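# Tighten both captive screws on the left switch fan tray

## Task

On the switch's fan tray on the left (seen from the front), turn the two captive screws, the one above the handle and the one below it, clockwise while pressing each spring-loaded knob gently inward, until both knobs sit tight against the tray's faceplate. The fan trays resting on the shelf underneath must still stand upright on that shelf at the end, and nothing (including the loose ESD tray) may leave the work area: the switch slots, the shelf, the space above and between them, and the robot's table.

## Robot and tools

Robot: two arms, left_arm (on the +y side, carrying a five-finger left hand) and right_arm (right hand). Left and right are arm names, not image sides. Bases in the scene frame: left_arm at (-0.003, +0.345, -0.001) m, right_arm at (+0.012, -0.340, 0) m, both nearly unrotated. The scene frame has its origin on the table top midway between the arms, +x out over the table, +z up. A post stands behind the arms and a camera stand sits between their bases.

Hand point: a point fixed to each palm, 0.05 m in front of it and 0.15 m out from the wrist flange along the fingers. Its +z runs along the straight fingers, +y out of the palm; +x runs across the palm away from the thumb on the right hand and toward the thumb on the left hand. Straight fingers reach 0.06-0.07 m past the point. A bracket on the little-finger side of the wrist can strike things, and with level fingers the wrist can hang well below the point.

The row: every commanded step is one list of 28 numbers, each in [-1, 1]. First left_arm: dx, dy, dz, rx, ry, rz, then six hand motors little, ring, middle, index, thumb_bend, thumb_turn, then force_limit, speed. Then the same 14 for right_arm. Both arms are always included. The six pose numbers are an offset, not a pose: measured from that arm's Hand target at the start of the action (or move), along that Hand target's own axes; 1.0 equals 0.6 m or 180 degrees, and rx, ry, rz form one rotation vector. All zeros means no new pose request. Hand motor numbers are absolute targets: +1 open/straight, -1 closed; thumb_turn -1 puts the thumb in front of the palm, +1 beside it. force_limit maps -1..+1 to about 0..10 N at the fingertip (0..15 N for the two thumb motors); speed rises from almost zero at -1 to full at +0.48 and above. To leave a hand unchanged, resend the eight hand numbers you last sent, not its readings (if none sent yet, use hand_measured plus hand_force_limit and hand_speed). For a gentle close use speed -0.94 or lower.

Tools:
- execute_actions(actions, cameras): actions is a list of actions; each action is up to 15 rows, one per 1/30 s step, and a short action repeats its final row to step 15. Every row in an action counts from the same starting Hand target, so repeating an action moves further. An empty list returns camera images.
- move(target, speed, blend, stop_force, zero, blocking, cameras): drives each hand point in a straight line toward target, one row or a list of up to 15 rows, every row an offset from the same starting Hand targets. speed in m/s, 0.002 to 3.6 (default 0.25; turning rate is twice that in rad/s). blend in m rounds corners in a list. stop_force in N, 3 to 120, ends an arm's path when its wrist sensor feels that much push against its motion since the last zero; zero (default true) re-zeroes moving arms first. blocking=false returns early and cannot be combined with stop_force. Whole move capped at 10 s. Paths do not avoid obstacles.
- wait(seconds, 0-3600), stop(), zoom_image(camera, region=[x0,y0,x1,y1] pixels, at most 504 across), show_instructions(), zero_wrist_force(arm), finished_scene(scene=1).
Cameras: cam_high, cam_low, cam_left_wrist, cam_right_wrist, each 672x504.

Results: end_effector_position (m), end_effector_quat_wxyz and velocities are in each arm's own base frame. Hand target is the last commanded pose (after clipping); the hand often rests a little short of it. hand_measured, hand_stopped_by (moving, target, force, stalled, fault) and hand_load_n list six values in motor order; hand_load_n is positive when something pushes a finger open, and a lost grip shows as a drop toward zero. Wrist force and torque are in the hand point's axes, zeroed at scene start. A move adds a move: line ending in done, off_target, moving, held or fault, with limits=paced (pose clipped) or limits=held (a check withheld steps). Orientation commands are clipped to 32 degrees from the measured one each step.

Guidance for this job: approach each screw slowly, use stop_force with low speed (about 0.005 m/s) to make contact, press only lightly, then turn about the screw's axis clockwise (as viewed facing the faceplate) while holding that light push. Finger and thumb pinch, about 0.035-0.065 m around, or tip to tip for small knobs.

Avoid: arms are stiff, so a target only slightly beyond a firm contact can trigger a fault. A torque fault (contact torque at a joint limit, e.g. 25.2 N m on wrists) or outside force near 150 N stops the arm for 10 s. Motors above 85 °C brake the arm for 30-60 s; pushing toward unreachable poses heats them. Never let the arms touch each other or a hand close on the other hand's fingers. Do not knock fan trays over, push the ESD tray off, drop anything even slightly, slam, or overload fingers. The screws must stay seated once the robot lets go before calling finished_scene.

Each tool is called after "Call:" as name(argument=value, ...), one argument or row to a line, values as JSON.

Reference images:

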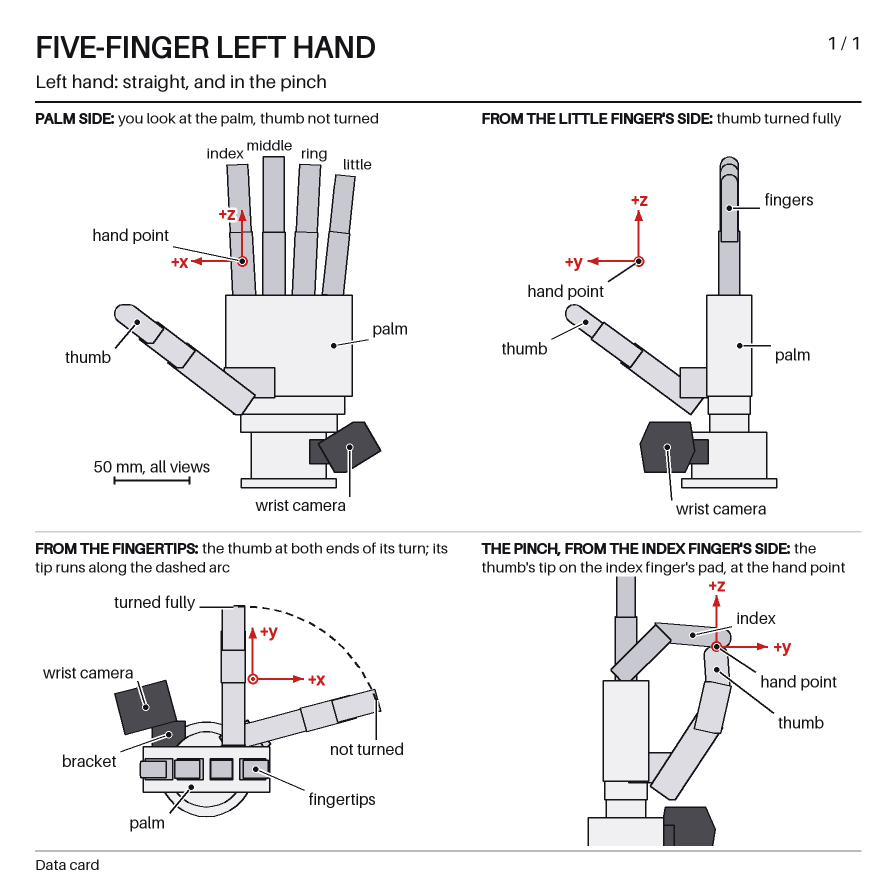

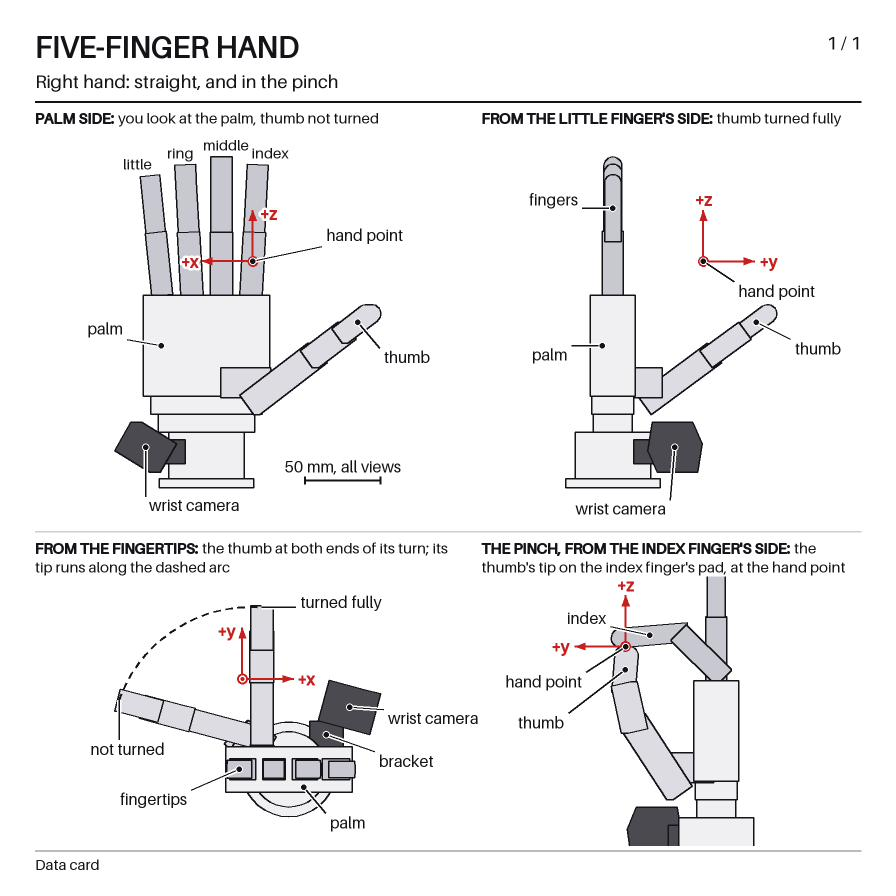

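## Session

Call:
execute_actions(
  actions=[],
)

Scene clock: 0.00 s.
left_arm: end_effector_position=(+0.4726, -0.1748, +0.3746) hand_measured=(+1.000, +1.000, +1.000, +1.000, +1.000, +1.000) hand_load_n=(+0.0, +0.0, +0.0, +0.5, +0.0, +0.0) hand_stopped_by=(target, target, target, target, target, target) hand_force_limit=0.00 hand_speed=-0.80 end_effector_quat_wxyz=(+0.186, +0.951, -0.230, -0.085) | right_arm: end_effector_position=(+0.3995, -0.2071, +0.3315) hand_measured=(+1.000, +1.000, +1.000, +1.000, +1.000, +1.000) hand_load_n=(+0.0, +0.0, +0.0, +0.0, +0.0, +0.0) hand_stopped_by=(target, target, target, target, target, target) hand_force_limit=0.00 hand_speed=-0.80 end_effector_quat_wxyz=(-0.430, +0.892, +0.016, -0.135)
Joint positions: left_arm=[3.335 -2.112 -0.967 1.188 -1.306 2.282] | right_arm=[-0.84 -0.88 1.003 2.341 1.245 0.539]
Joint velocities: within noise
Joint torques (N m): no reading
Motor temperatures (°C): left_arm=[35 35 34 38 42 37] | right_arm=[35 36 32 39 39 35]
Wrist force (N): no reading
Wrist torque (N m): no reading
Wrist force, peak (N): no reading
Hand target: left_arm +0.4726, -0.1748, +0.3746; +0.186, +0.951, -0.230, -0.085 | right_arm +0.3995, -0.2071, +0.3315; -0.430, +0.892, +0.016, -0.135

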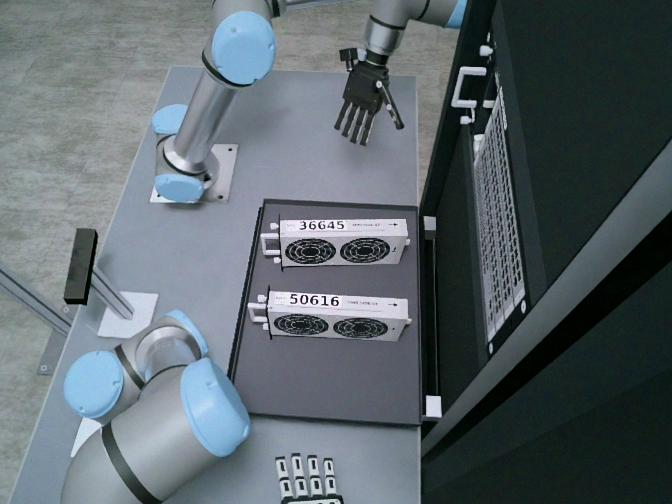

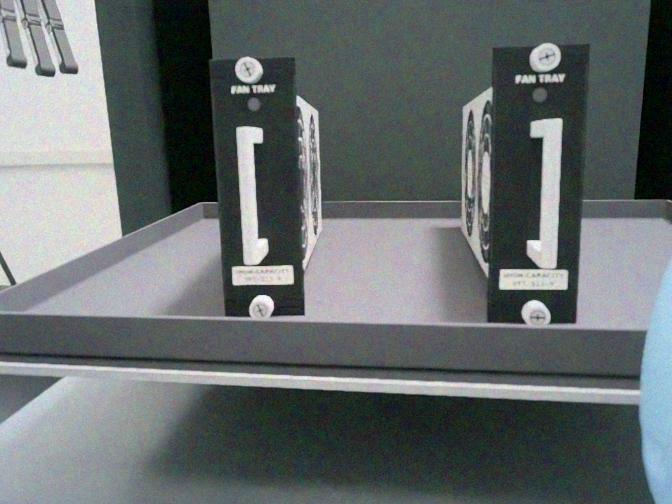

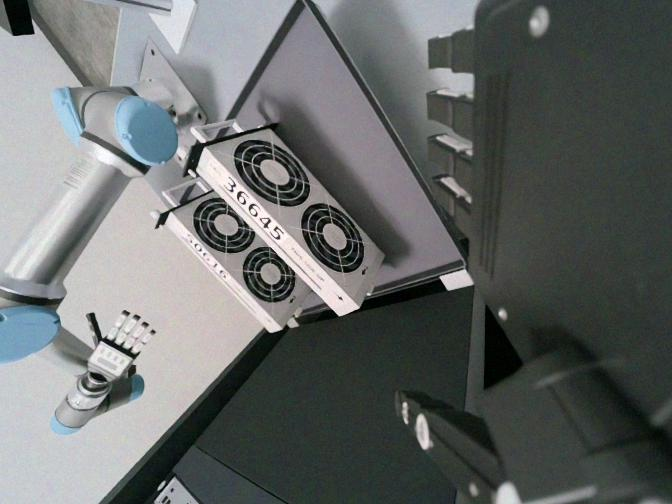

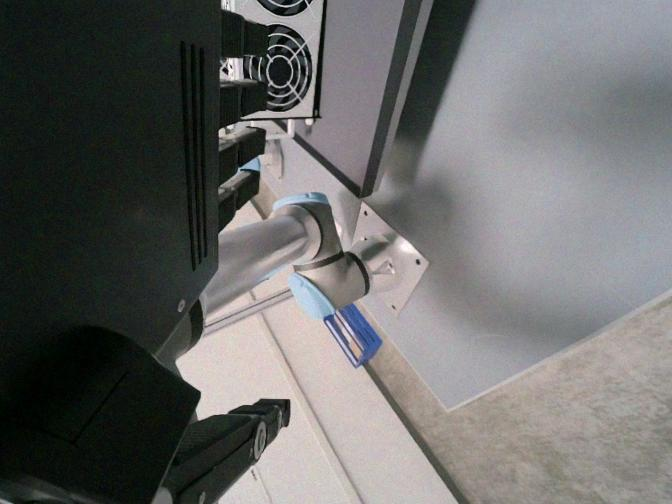

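Call:
zoom_image(
  camera="cam_high",
  region=[420, 20, 560, 180],
)

Call:
zoom_image(
  camera="cam_high",
  region=[200, 180, 460, 440],
)

Call:
zoom_image(
  camera="cam_left_wrist",
  region=[120, 340, 400, 504],
)

Scaled by 3.150 from the camera's image (finer frame: 960x720).

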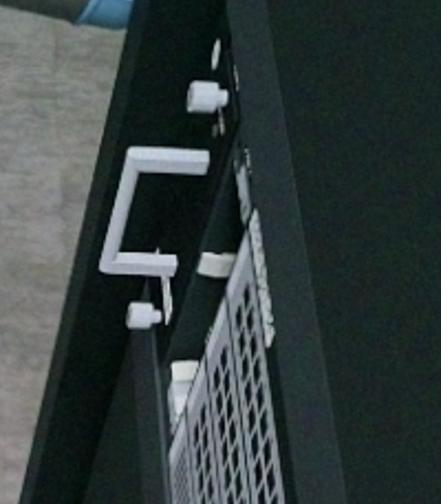

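Scaled by 1.938 from the camera's image (finer frame: 960x720).

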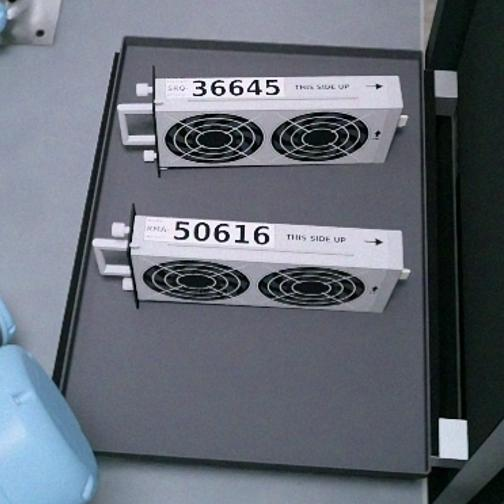

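Scaled by 1.800 from the camera's image (finer frame: 960x720).

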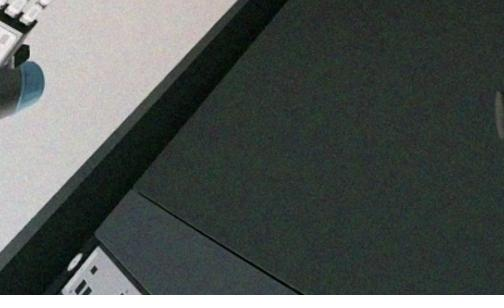

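Call:
move(
  target=[0.004,0.164,-0.302,0.243,0.525,0,-1,-1,1,1,1,1,0,-0.5,0,0,0,0,0,0,1,1,1,1,1,1,0,-0.8],
  speed=0.2,
  cameras=["all"],
)

Scene clock: 8.80 s.
left_arm: end_effector_position=(+0.4795, -0.1999, +0.5791) hand_measured=(-1.000, -1.000, +1.000, +1.000, +1.000, +1.000) hand_load_n=(+0.0, +0.0, -0.5, +0.0, +0.0, +0.0) hand_stopped_by=(target, target, target, target, target, target) hand_force_limit=0.00 hand_speed=-0.50 end_effector_quat_wxyz=(-0.036, +0.707, -0.036, +0.705) | right_arm: end_effector_position=(+0.3995, -0.2071, +0.3315) hand_measured=(+1.000, +1.000, +1.000, +1.000, +1.000, +1.000) hand_load_n=(+0.0, +0.0, +0.0, +0.0, +0.0, +0.0) hand_stopped_by=(target, target, target, target, target, target) hand_force_limit=0.00 hand_speed=-0.80 end_effector_quat_wxyz=(-0.430, +0.892, +0.016, -0.135)
Joint positions: left_arm=[3.127 -1.213 -1.685 2.894 -1.584 1.673] | right_arm=[-0.84 -0.88 1.003 2.341 1.245 0.539]
Joint torques (N m): left_arm=[2.46 1.41 28.65 2.95 0.45 2.74] | right_arm=[-0.51 -48.24 -17.74 2.83 -0.23 0.04]
Wrist force (N): left_arm=[-1.2 0.5 -1.7] | right_arm=[-0.3 -0.2 -0.1]
Wrist torque (N m): left_arm=[0.15 -0.16 -0.24] | right_arm=[-0.03 0.05 -0.02]
Wrist force, peak (N): left_arm=[-1.2 0.8 -2.0] | right_arm=[-0.4 -0.3 -0.1]
Hand target: left_arm +0.4796, -0.1998, +0.5791; -0.036, +0.707, -0.036, +0.705 | right_arm +0.3995, -0.2071, +0.3315; -0.430, +0.892, +0.016, -0.135
Off the commanded pose: left_arm 0.000 m, 0 deg | right_arm 0.000 m, 0 deg.
move: done
cam_left_wrist: T_world_to_cam=[[0.05085, 0.93706, 0.34545, -0.0343], [-0.52888, -0.26815, 0.80522, -0.27138], [0.84717, -0.22365, 0.48195, -0.61409]] pos_world=[0.37846, -0.17797, 0.52633]

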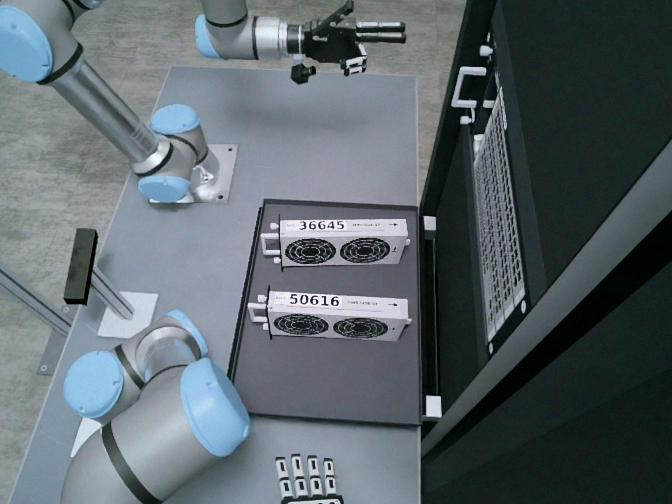

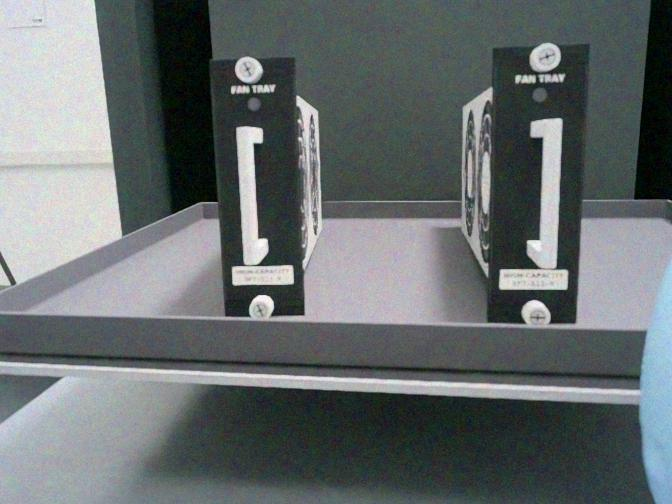

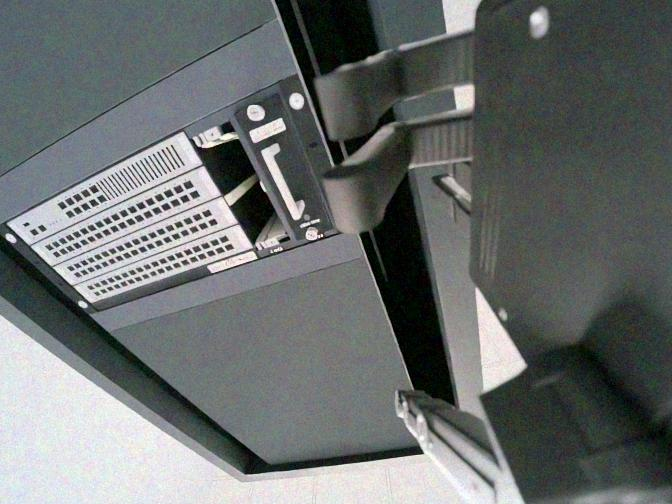

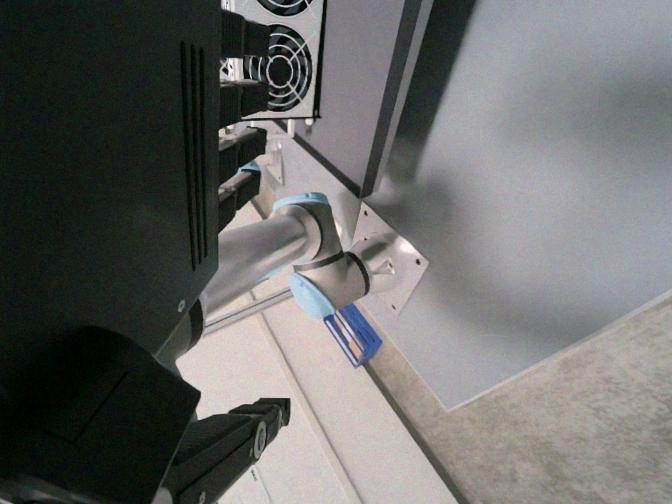

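Call:
zoom_image(
  camera="cam_left_wrist",
  region=[160, 70, 360, 280],
)

Scaled by 2.400 from the camera's image (finer frame: 960x720).

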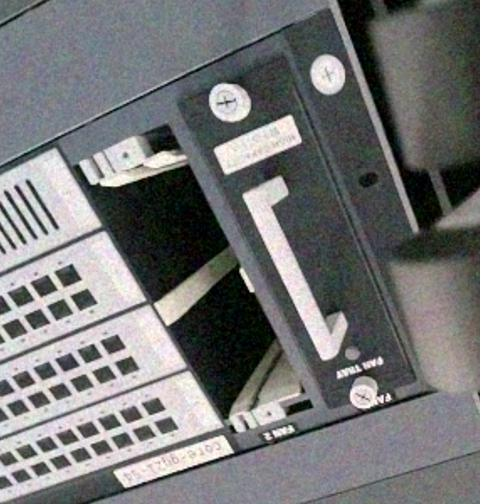

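Call:
move(
  target=[
    [0,0,0,0,0,0,-1,-1,1,1,1,1,0,-0.5,-0.103,-0.350,-0.269,0,0,0,-1,-1,-1,-1,1,-1,0,-0.5],
    [0,0,0,0,0,0,-1,-1,1,1,1,1,0,-0.5,0.1365,-0.787,0.2087,0.2227,0.4515,0.0877,-1,-1,-1,-1,1,-1,0,-0.5],
  ],
  speed=0.2,
  blend=[0.05,0],
  cameras=["all"],
)

Scene clock: 16.73 s.
left_arm: end_effector_position=(+0.4796, -0.1998, +0.5791) hand_measured=(-1.000, -1.000, +1.000, +1.000, +1.000, +1.000) hand_load_n=(+0.0, +0.0, +0.0, +0.0, +0.0, +0.0) hand_stopped_by=(target, target, target, target, target, target) hand_force_limit=0.00 hand_speed=-0.50 end_effector_quat_wxyz=(-0.036, +0.707, -0.036, +0.705) | right_arm: end_effector_position=(+0.4867, +0.1940, +0.6029) hand_measured=(-1.000, -1.000, -1.000, -1.000, +1.000, -1.000) hand_load_n=(+0.0, +0.0, +0.0, +0.0, +0.0, +0.0) hand_stopped_by=(target, target, target, target, target, target) hand_force_limit=0.00 hand_speed=-0.50 end_effector_quat_wxyz=(+0.573, -0.579, +0.411, -0.408)
Joint positions: left_arm=[3.127 -1.213 -1.685 2.894 -1.584 1.673] | right_arm=[-0.201 -1.815 1.309 0.517 1.035 3.135]
Joint torques (N m): left_arm=[5.16 1.06 31.24 0.28 2.77 2.66] | right_arm=[0.15 -11.58 -19.84 -1.67 0.69 -0.04]
Wrist force (N): left_arm=[-1.0 0.7 -1.4] | right_arm=[0.0 -0.9 0.3]
Wrist torque (N m): left_arm=[0.16 -0.17 -0.24] | right_arm=[-0.06 -0.14 0.04]
Wrist force, peak (N): left_arm=[-1.3 0.8 -2.0] | right_arm=[-4.1 -1.3 -0.5]
Hand target: left_arm +0.4796, -0.1998, +0.5791; -0.036, +0.707, -0.036, +0.705 | right_arm +0.4867, +0.1940, +0.6029; +0.573, -0.579, +0.411, -0.408 (not the last commanded pose)
Off the commanded pose: left_arm 0.000 m, 0 deg | right_arm 0.004 m, 1 deg.
FORCE FAULT: contact force on the right arm reached its limit, and that arm stopped. The contact can be on any part of that arm, not only on its tool. That arm's remaining commands of this call were not run. That arm is still stopped at the end of this call. That arm stays stopped for about 10 more seconds. Until then a move that you send moves the other arm only, and its call returns only when the move has ended. Once the stop has ended, the next robot result says so. If the stop ends while you think or write, that arm runs what you send next, counted from a new Hand target: where the arm stands when the stop ends. While its stop runs, that arm, its gripper or tool too, takes no new command. Until it ends, the stop uses up actions while you think or wait. An arm that is not stopped still takes commands.
elbow stopped short (right arm): the move would have taken joint 3 (elbow) straighter than the controller allows.
move: fault (right_arm)
cam_left_wrist: T_world_to_cam=[[0.05067, 0.93705, 0.34549, -0.03426], [-0.52893, -0.26825, 0.80516, -0.27129], [0.84715, -0.22354, 0.48204, -0.61419]] pos_world=[0.37856, -0.17797, 0.52633]
cam_right_wrist: T_world_to_cam=[[0.10666, -0.19968, -0.97404, 0.58107], [-0.77494, 0.59708, -0.20727, 0.38129], [0.62296, 0.77693, -0.09106, -0.28631]] pos_world=[0.41186, 0.11081, 0.61895]

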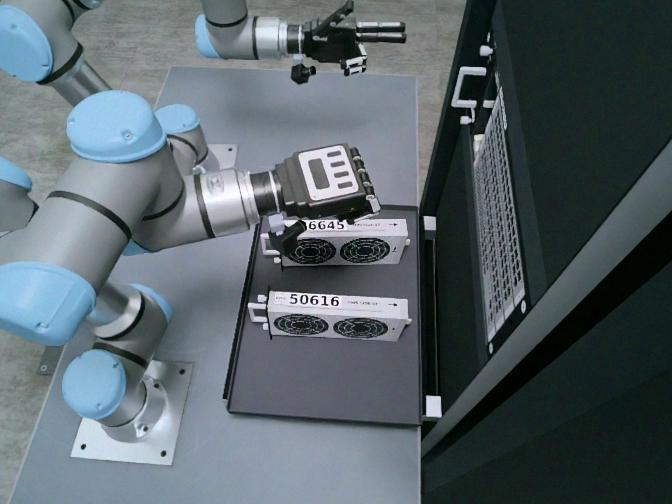

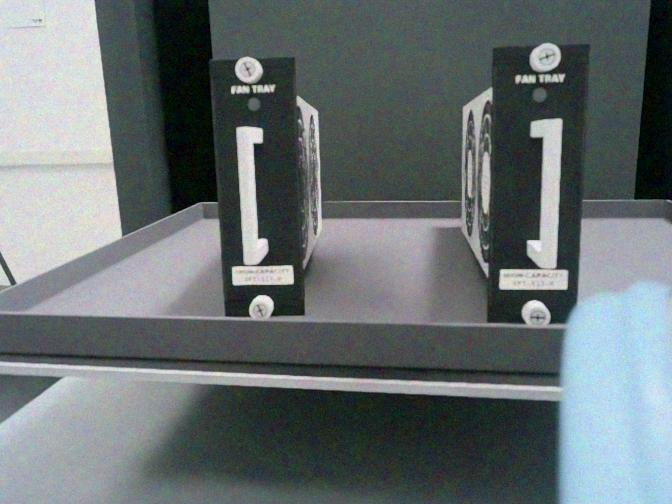

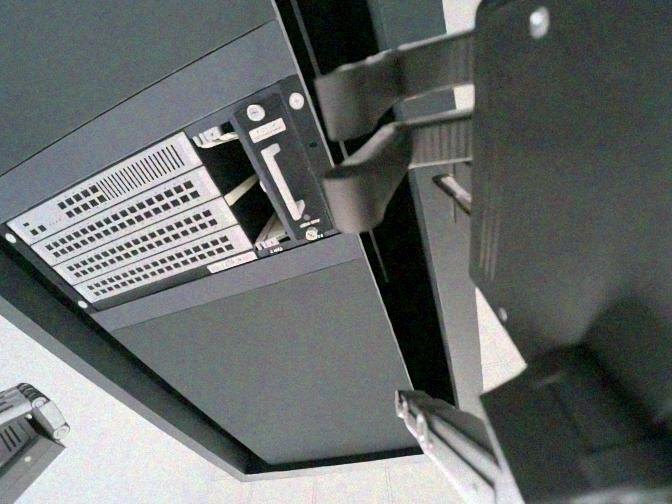

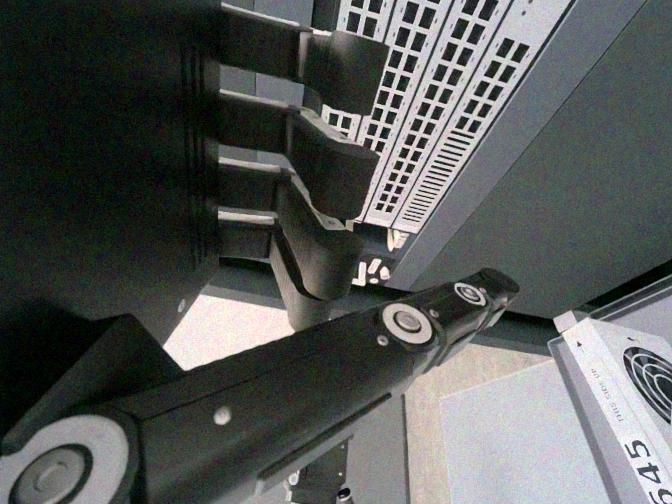

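Call:
wait(
  seconds=11,
  cameras=["cam_high"],
)

Scene clock: 28.07 s.
left_arm: end_effector_position=(+0.4796, -0.1998, +0.5791) hand_measured=(-1.000, -1.000, +1.000, +1.000, +1.000, +1.000) hand_load_n=(+0.0, +0.0, +0.0, +0.0, +0.0, -0.5) hand_stopped_by=(target, target, target, target, target, target) hand_force_limit=0.00 hand_speed=-0.50 end_effector_quat_wxyz=(-0.036, +0.707, -0.036, +0.705) | right_arm: end_effector_position=(+0.4867, +0.1940, +0.6029) hand_measured=(-1.000, -1.000, -1.000, -1.000, +1.000, -1.000) hand_load_n=(+0.0, +0.0, +0.0, +0.0, +0.5, +0.0) hand_stopped_by=(target, target, target, target, target, target) hand_force_limit=0.00 hand_speed=-0.50 end_effector_quat_wxyz=(+0.573, -0.579, +0.411, -0.408)
Joint positions: left_arm=[3.127 -1.213 -1.685 2.894 -1.584 1.673] | right_arm=[-0.201 -1.815 1.309 0.517 1.035 3.135]
Joint torques (N m): left_arm=[-0.26 -0.17 27.47 0.36 2.88 2.81] | right_arm=[0.48 -10.64 -18.83 -1.46 0.67 -0.05]
Wrist force (N): left_arm=[-1.0 0.8 -1.7] | right_arm=[0.2 -1.0 0.2]
Wrist torque (N m): left_arm=[0.19 -0.19 -0.23] | right_arm=[-0.06 -0.17 0.05]
Wrist force, peak (N): left_arm=[-1.5 0.9 -1.9] | right_arm=[0.6 -1.2 0.0]
Hand target: left_arm +0.4796, -0.1998, +0.5791; -0.036, +0.707, -0.036, +0.705 | right_arm +0.4867, +0.1940, +0.6029; +0.573, -0.579, +0.411, -0.408 (not the last commanded pose)
Off the commanded pose: left_arm 0.000 m, 0 deg | right_arm 0.004 m, 1 deg.
FORCE FAULT, CONTINUED: the right arm's stop, for the force fault that an earlier result reported, is over. The rest of the stop counts as 19 of the actions that you can send in this scene. That arm's target is now where it stood when the stop ended, not its last command. That arm accepts commands again.
wait: 11.00 s; at rest from the start

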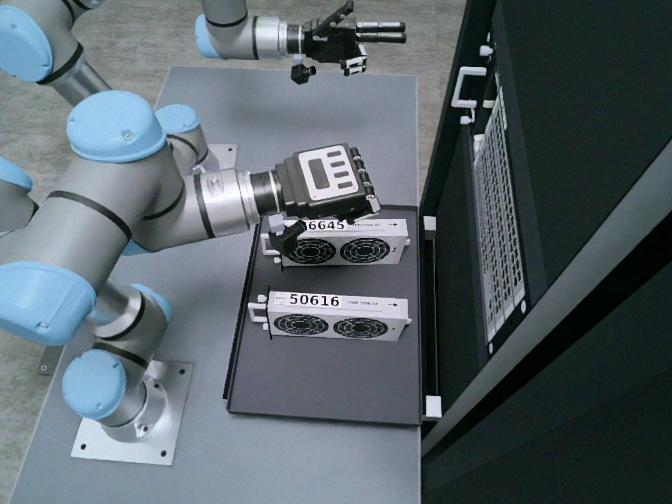

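Call:
move(
  target=[0,0,0,0,0,0,1,1,1,1,1,-1,0,-0.5,0.583,0.002,-0.3565,-0.2227,-0.4515,-0.0877,-1,-1,-1,-1,1,-1,0,-0.5],
  speed=0.15,
  cameras=["all"],
)

Scene clock: 34.10 s.
left_arm: end_effector_position=(+0.4796, -0.1998, +0.5791) hand_measured=(+1.000, +1.000, +1.000, +1.000, +1.000, -1.000) hand_load_n=(+0.0, +0.0, +0.0, +0.0, +0.0, +0.0) hand_stopped_by=(target, target, target, target, target, target) hand_force_limit=0.00 hand_speed=-0.50 end_effector_quat_wxyz=(-0.036, +0.707, -0.036, +0.705) | right_arm: end_effector_position=(+0.3981, -0.2055, +0.6026) hand_measured=(-1.000, -1.000, -1.000, -1.000, +1.000, -1.000) hand_load_n=(+0.0, +0.0, +0.5, +0.0, +0.0, +0.0) hand_stopped_by=(target, target, target, target, target, target) hand_force_limit=0.00 hand_speed=-0.50 end_effector_quat_wxyz=(-0.550, +0.830, -0.007, -0.092)
Joint positions: left_arm=[3.127 -1.213 -1.685 2.894 -1.584 1.673] | right_arm=[-0.928 -0.666 0.035 3.34 1.125 0.371]
Joint torques (N m): left_arm=[-3.76 0.81 25.21 0.4 2.51 2.47] | right_arm=[-2.12 -59.24 -7.66 0.99 -1.3 0.59]
Wrist force (N): left_arm=[-1.0 0.8 -1.7] | right_arm=[0.1 -0.8 -0.2]
Wrist torque (N m): left_arm=[0.19 -0.20 -0.23] | right_arm=[-0.07 -0.09 -0.08]
Wrist force, peak (N): left_arm=[-1.5 0.9 -1.7] | right_arm=[-0.7 -0.9 0.4]
Hand target: left_arm +0.4796, -0.1998, +0.5791; -0.036, +0.707, -0.036, +0.705 | right_arm +0.3996, -0.2066, +0.6040; -0.428, +0.892, +0.022, -0.143
Off the commanded pose: left_arm 0.000 m, 0 deg | right_arm 0.002 m, 17 deg.
elbow stopped short (right arm): the move would have taken joint 3 (elbow) straighter than the controller allows.
move: off_target (right_arm)
cam_left_wrist: T_world_to_cam=[[0.05067, 0.93705, 0.34549, -0.03426], [-0.52893, -0.26825, 0.80516, -0.27129], [0.84715, -0.22354, 0.48204, -0.61419]] pos_world=[0.37856, -0.17797, 0.52633]
cam_right_wrist: T_world_to_cam=[[0.10236, -0.32435, -0.94038, 0.46627], [-0.75113, -0.64499, 0.14071, 0.07679], [-0.65217, 0.69195, -0.30965, 0.70117]] pos_world=[0.46723, -0.2844, 0.64478]

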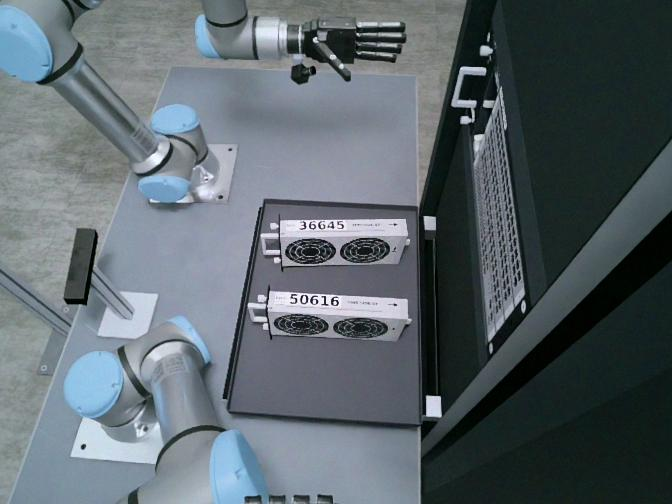

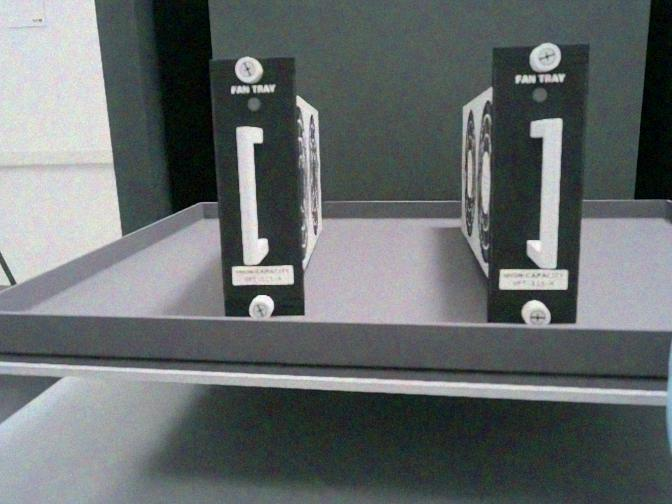

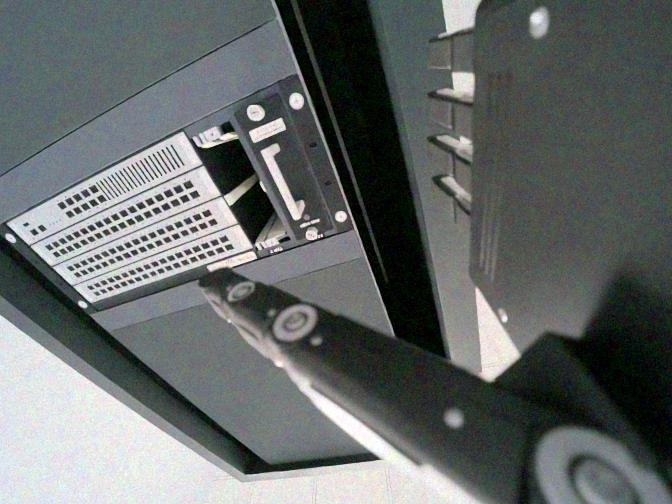

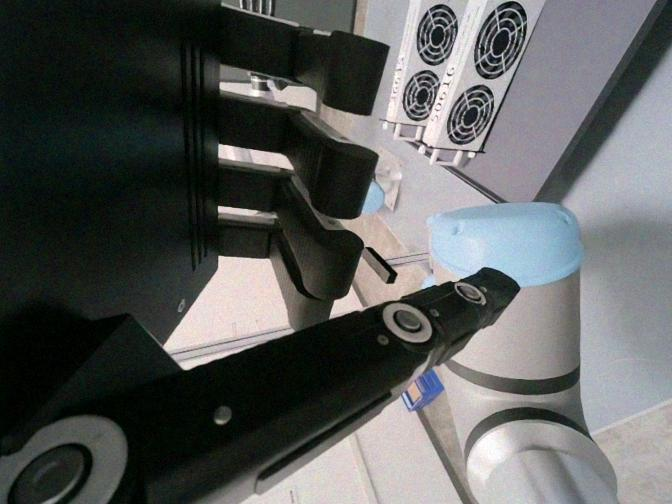

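Call:
move(
  target=[-0.0842,0.2228,0.08,-0.0133,0.0022,-0.0325,1,1,1,1,1,-1,0,-0.5,0.103,0.350,0.269,0,0,0,-1,-1,-1,-1,1,-1,0,-0.5],
  speed=0.15,
  cameras=["all"],
)

Call:
zoom_image(
  camera="cam_left_wrist",
  region=[250, 20, 470, 240],
)

Call:
zoom_image(
  camera="cam_high",
  region=[320, 0, 540, 180],
)

Scene clock: 37.33 s.
left_arm: end_effector_position=(+0.5272, -0.3277, +0.5152) hand_measured=(+1.000, +1.000, +1.000, +1.000, +1.000, -1.000) hand_load_n=(+0.0, +0.0, +0.0, +0.0, +0.0, +0.0) hand_stopped_by=(target, target, target, target, target, target) hand_force_limit=0.00 hand_speed=-0.50 end_effector_quat_wxyz=(+0.015, +0.706, -0.015, +0.707) | right_arm: end_effector_position=(+0.3974, -0.2074, +0.3321) hand_measured=(-1.000, -1.000, -1.000, -1.000, +1.000, -1.000) hand_load_n=(+0.0, +0.0, +0.0, +0.0, +0.0, +0.0) hand_stopped_by=(target, target, target, target, target, target) hand_force_limit=0.00 hand_speed=-0.50 end_effector_quat_wxyz=(-0.428, +0.892, +0.022, -0.143)
Joint positions: left_arm=[2.758 -1.484 -1.663 3.148 -1.912 1.571] | right_arm=[-0.835 -0.879 1.003 2.346 1.26 0.536]
Joint torques (N m): left_arm=[2.07 16.13 12.24 1.17 2.89 2.83] | right_arm=[-7.98 -56.62 -12.42 1.39 -2.14 -2.79]
Wrist force (N): left_arm=[-0.9 0.8 -2.4] | right_arm=[-0.1 -0.3 0.0]
Wrist torque (N m): left_arm=[0.24 -0.23 -0.19] | right_arm=[-0.02 -0.02 0.01]
Wrist force, peak (N): left_arm=[-0.9 0.8 -2.4] | right_arm=[-0.3 -1.6 -0.8]
Hand target: left_arm +0.5272, -0.3277, +0.5151; +0.015, +0.707, -0.015, +0.707 | right_arm +0.3974, -0.2074, +0.3321; -0.428, +0.892, +0.022, -0.143
Off the commanded pose: left_arm 0.000 m, 0 deg | right_arm 0.000 m, 0 deg.
move: done
cam_left_wrist: T_world_to_cam=[[0.08978, 0.96452, 0.24826, 0.14375], [-0.54016, -0.16227, 0.82577, -0.1989], [0.83676, -0.20824, 0.50643, -0.65438]] pos_world=[0.42722, -0.3072, 0.45996]
cam_right_wrist: T_world_to_cam=[[0.12099, -0.54709, -0.82828, 0.12058], [-0.65598, -0.67032, 0.34694, 0.00157], [-0.74502, 0.50136, -0.43998, 0.65893]] pos_world=[0.47736, -0.26334, 0.38925]

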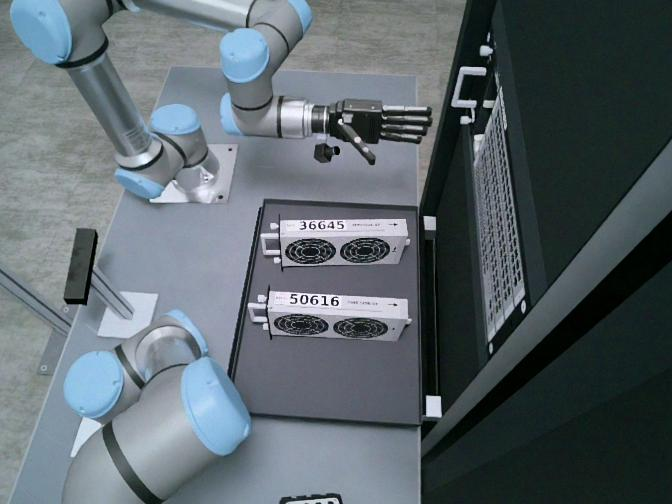

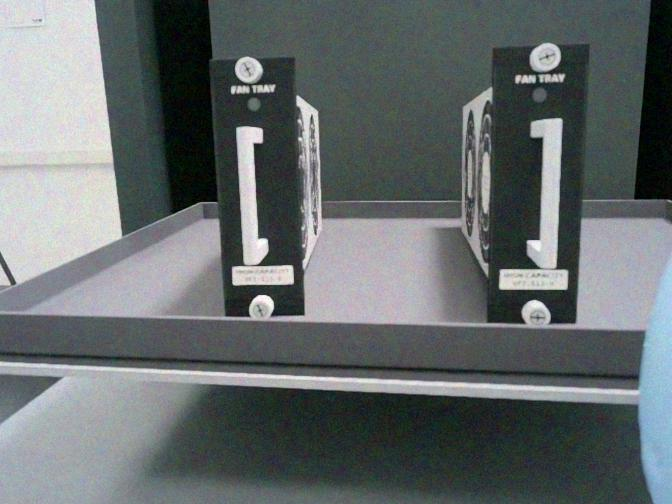

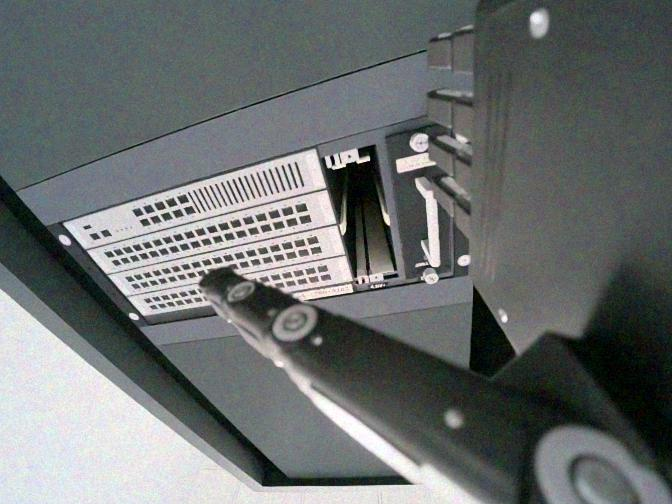

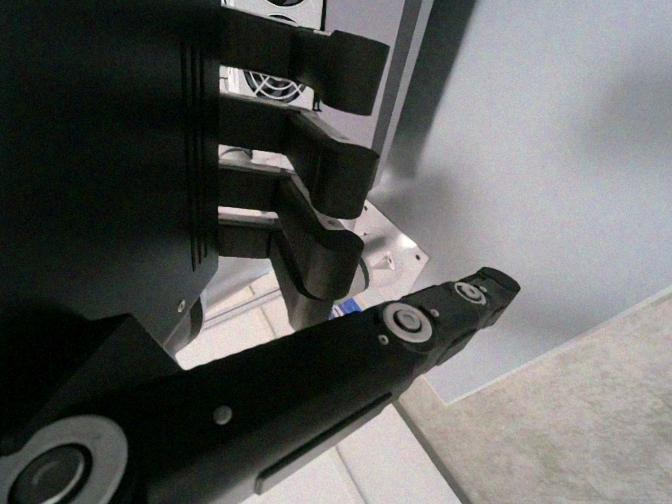

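Scaled by 2.291 from the camera's image (finer frame: 960x720).

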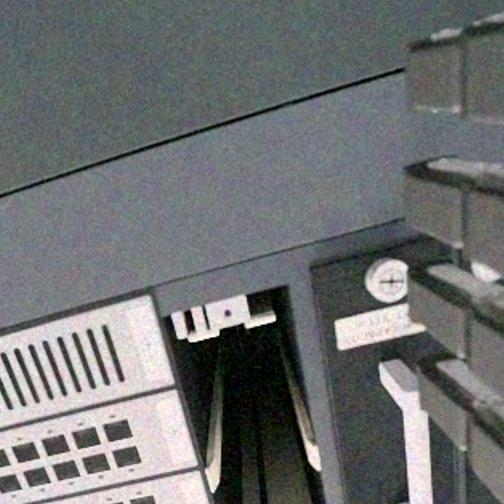

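Scaled by 2.291 from the camera's image (finer frame: 960x720).

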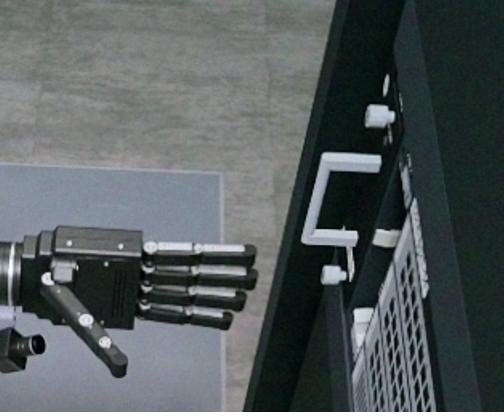

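Call:
zoom_image(
  camera="cam_left_wrist",
  region=[390, 20, 510, 220],
)

Call:
zoom_image(
  camera="cam_left_wrist",
  region=[320, 110, 480, 310],
)

Scaled by 2.520 from the camera's image (finer frame: 960x720).

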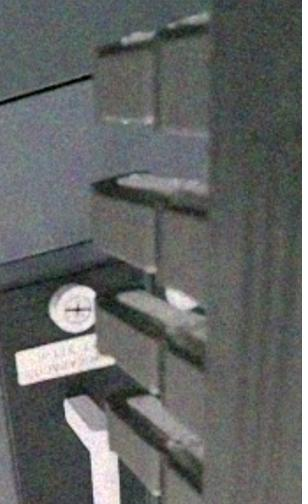

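Scaled by 2.520 from the camera's image (finer frame: 960x720).

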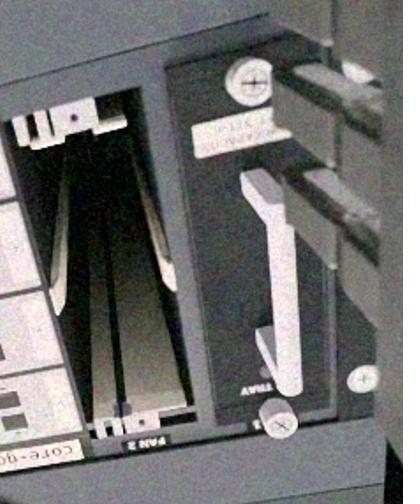

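Call:
move(
  target=[0.0082,0.0007,0.055,0,0,0,1,1,1,1,1,-1,0,-0.5,0,0,0,0,0,0,-1,-1,-1,-1,1,-1,0,-0.5],
  speed=0.1,
  cameras=["cam_high","cam_left_wrist"],
)

Call:
zoom_image(
  camera="cam_left_wrist",
  region=[390, 20, 510, 220],
)

Call:
zoom_image(
  camera="cam_high",
  region=[400, 20, 520, 160],
)

Scene clock: 40.10 s.
left_arm: end_effector_position=(+0.5602, -0.3295, +0.5201) hand_measured=(+1.000, +1.000, +1.000, +1.000, +1.000, -1.000) hand_load_n=(+0.0, +0.0, +0.0, +0.0, +0.0, +0.0) hand_stopped_by=(target, target, target, target, target, target) hand_force_limit=0.00 hand_speed=-0.50 end_effector_quat_wxyz=(+0.015, +0.707, -0.015, +0.707) | right_arm: end_effector_position=(+0.3974, -0.2074, +0.3321) hand_measured=(-1.000, -1.000, -1.000, -1.000, +1.000, -1.000) hand_load_n=(+0.0, +0.0, -0.5, +0.0, +0.0, +0.0) hand_stopped_by=(target, target, target, target, target, target) hand_force_limit=0.00 hand_speed=-0.50 end_effector_quat_wxyz=(-0.428, +0.892, +0.022, -0.143)
Joint positions: left_arm=[2.785 -1.55 -1.589 3.14 -1.884 1.571] | right_arm=[-0.835 -0.879 1.003 2.345 1.26 0.536]
Joint torques (N m): left_arm=[-8.16 19.16 20.29 2.79 -3.1 1.41] | right_arm=[-7.49 -57.02 -10.58 1.14 -2.41 -2.58]
Wrist force (N): left_arm=[-0.6 0.5 -2.0] | right_arm=[-0.1 -0.4 0.1]
Wrist torque (N m): left_arm=[0.17 -0.26 -0.17] | right_arm=[-0.04 -0.02 0.00]
Wrist force, peak (N): left_arm=[-1.1 0.4 -3.1] | right_arm=[-0.3 -0.7 0.0]
Hand target: left_arm +0.5602, -0.3295, +0.5201; +0.015, +0.707, -0.015, +0.707 | right_arm +0.3974, -0.2074, +0.3321; -0.428, +0.892, +0.022, -0.143
Off the commanded pose: left_arm 0.000 m, 0 deg | right_arm 0.000 m, 0 deg.
move: done
cam_left_wrist: T_world_to_cam=[[0.08976, 0.9645, 0.24836, 0.14118], [-0.53999, -0.1624, 0.82586, -0.18562], [0.83687, -0.20824, 0.50624, -0.68471]] pos_world=[0.46011, -0.3089, 0.46486]

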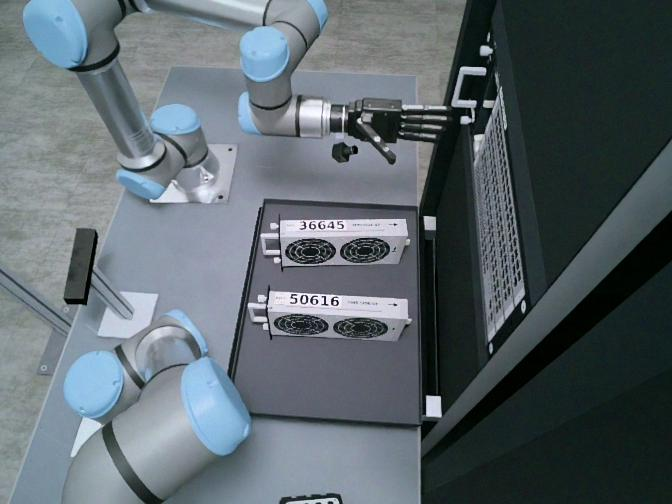

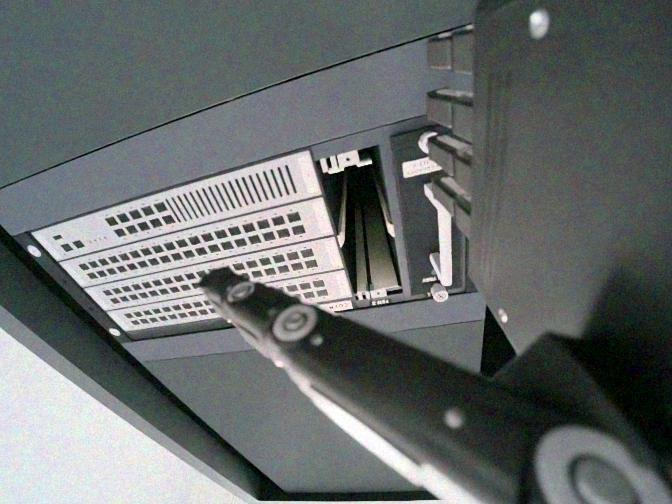

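Scaled by 2.520 from the camera's image (finer frame: 960x720).

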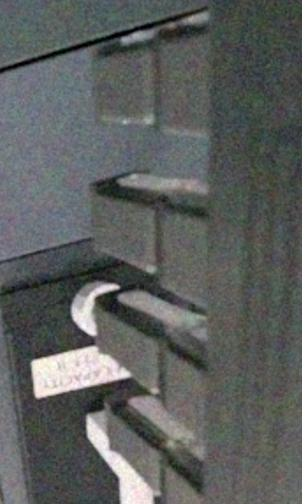

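Scaled by 3.600 from the camera's image (finer frame: 960x720).

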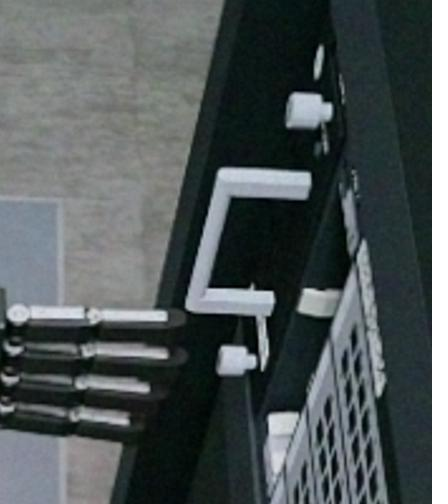

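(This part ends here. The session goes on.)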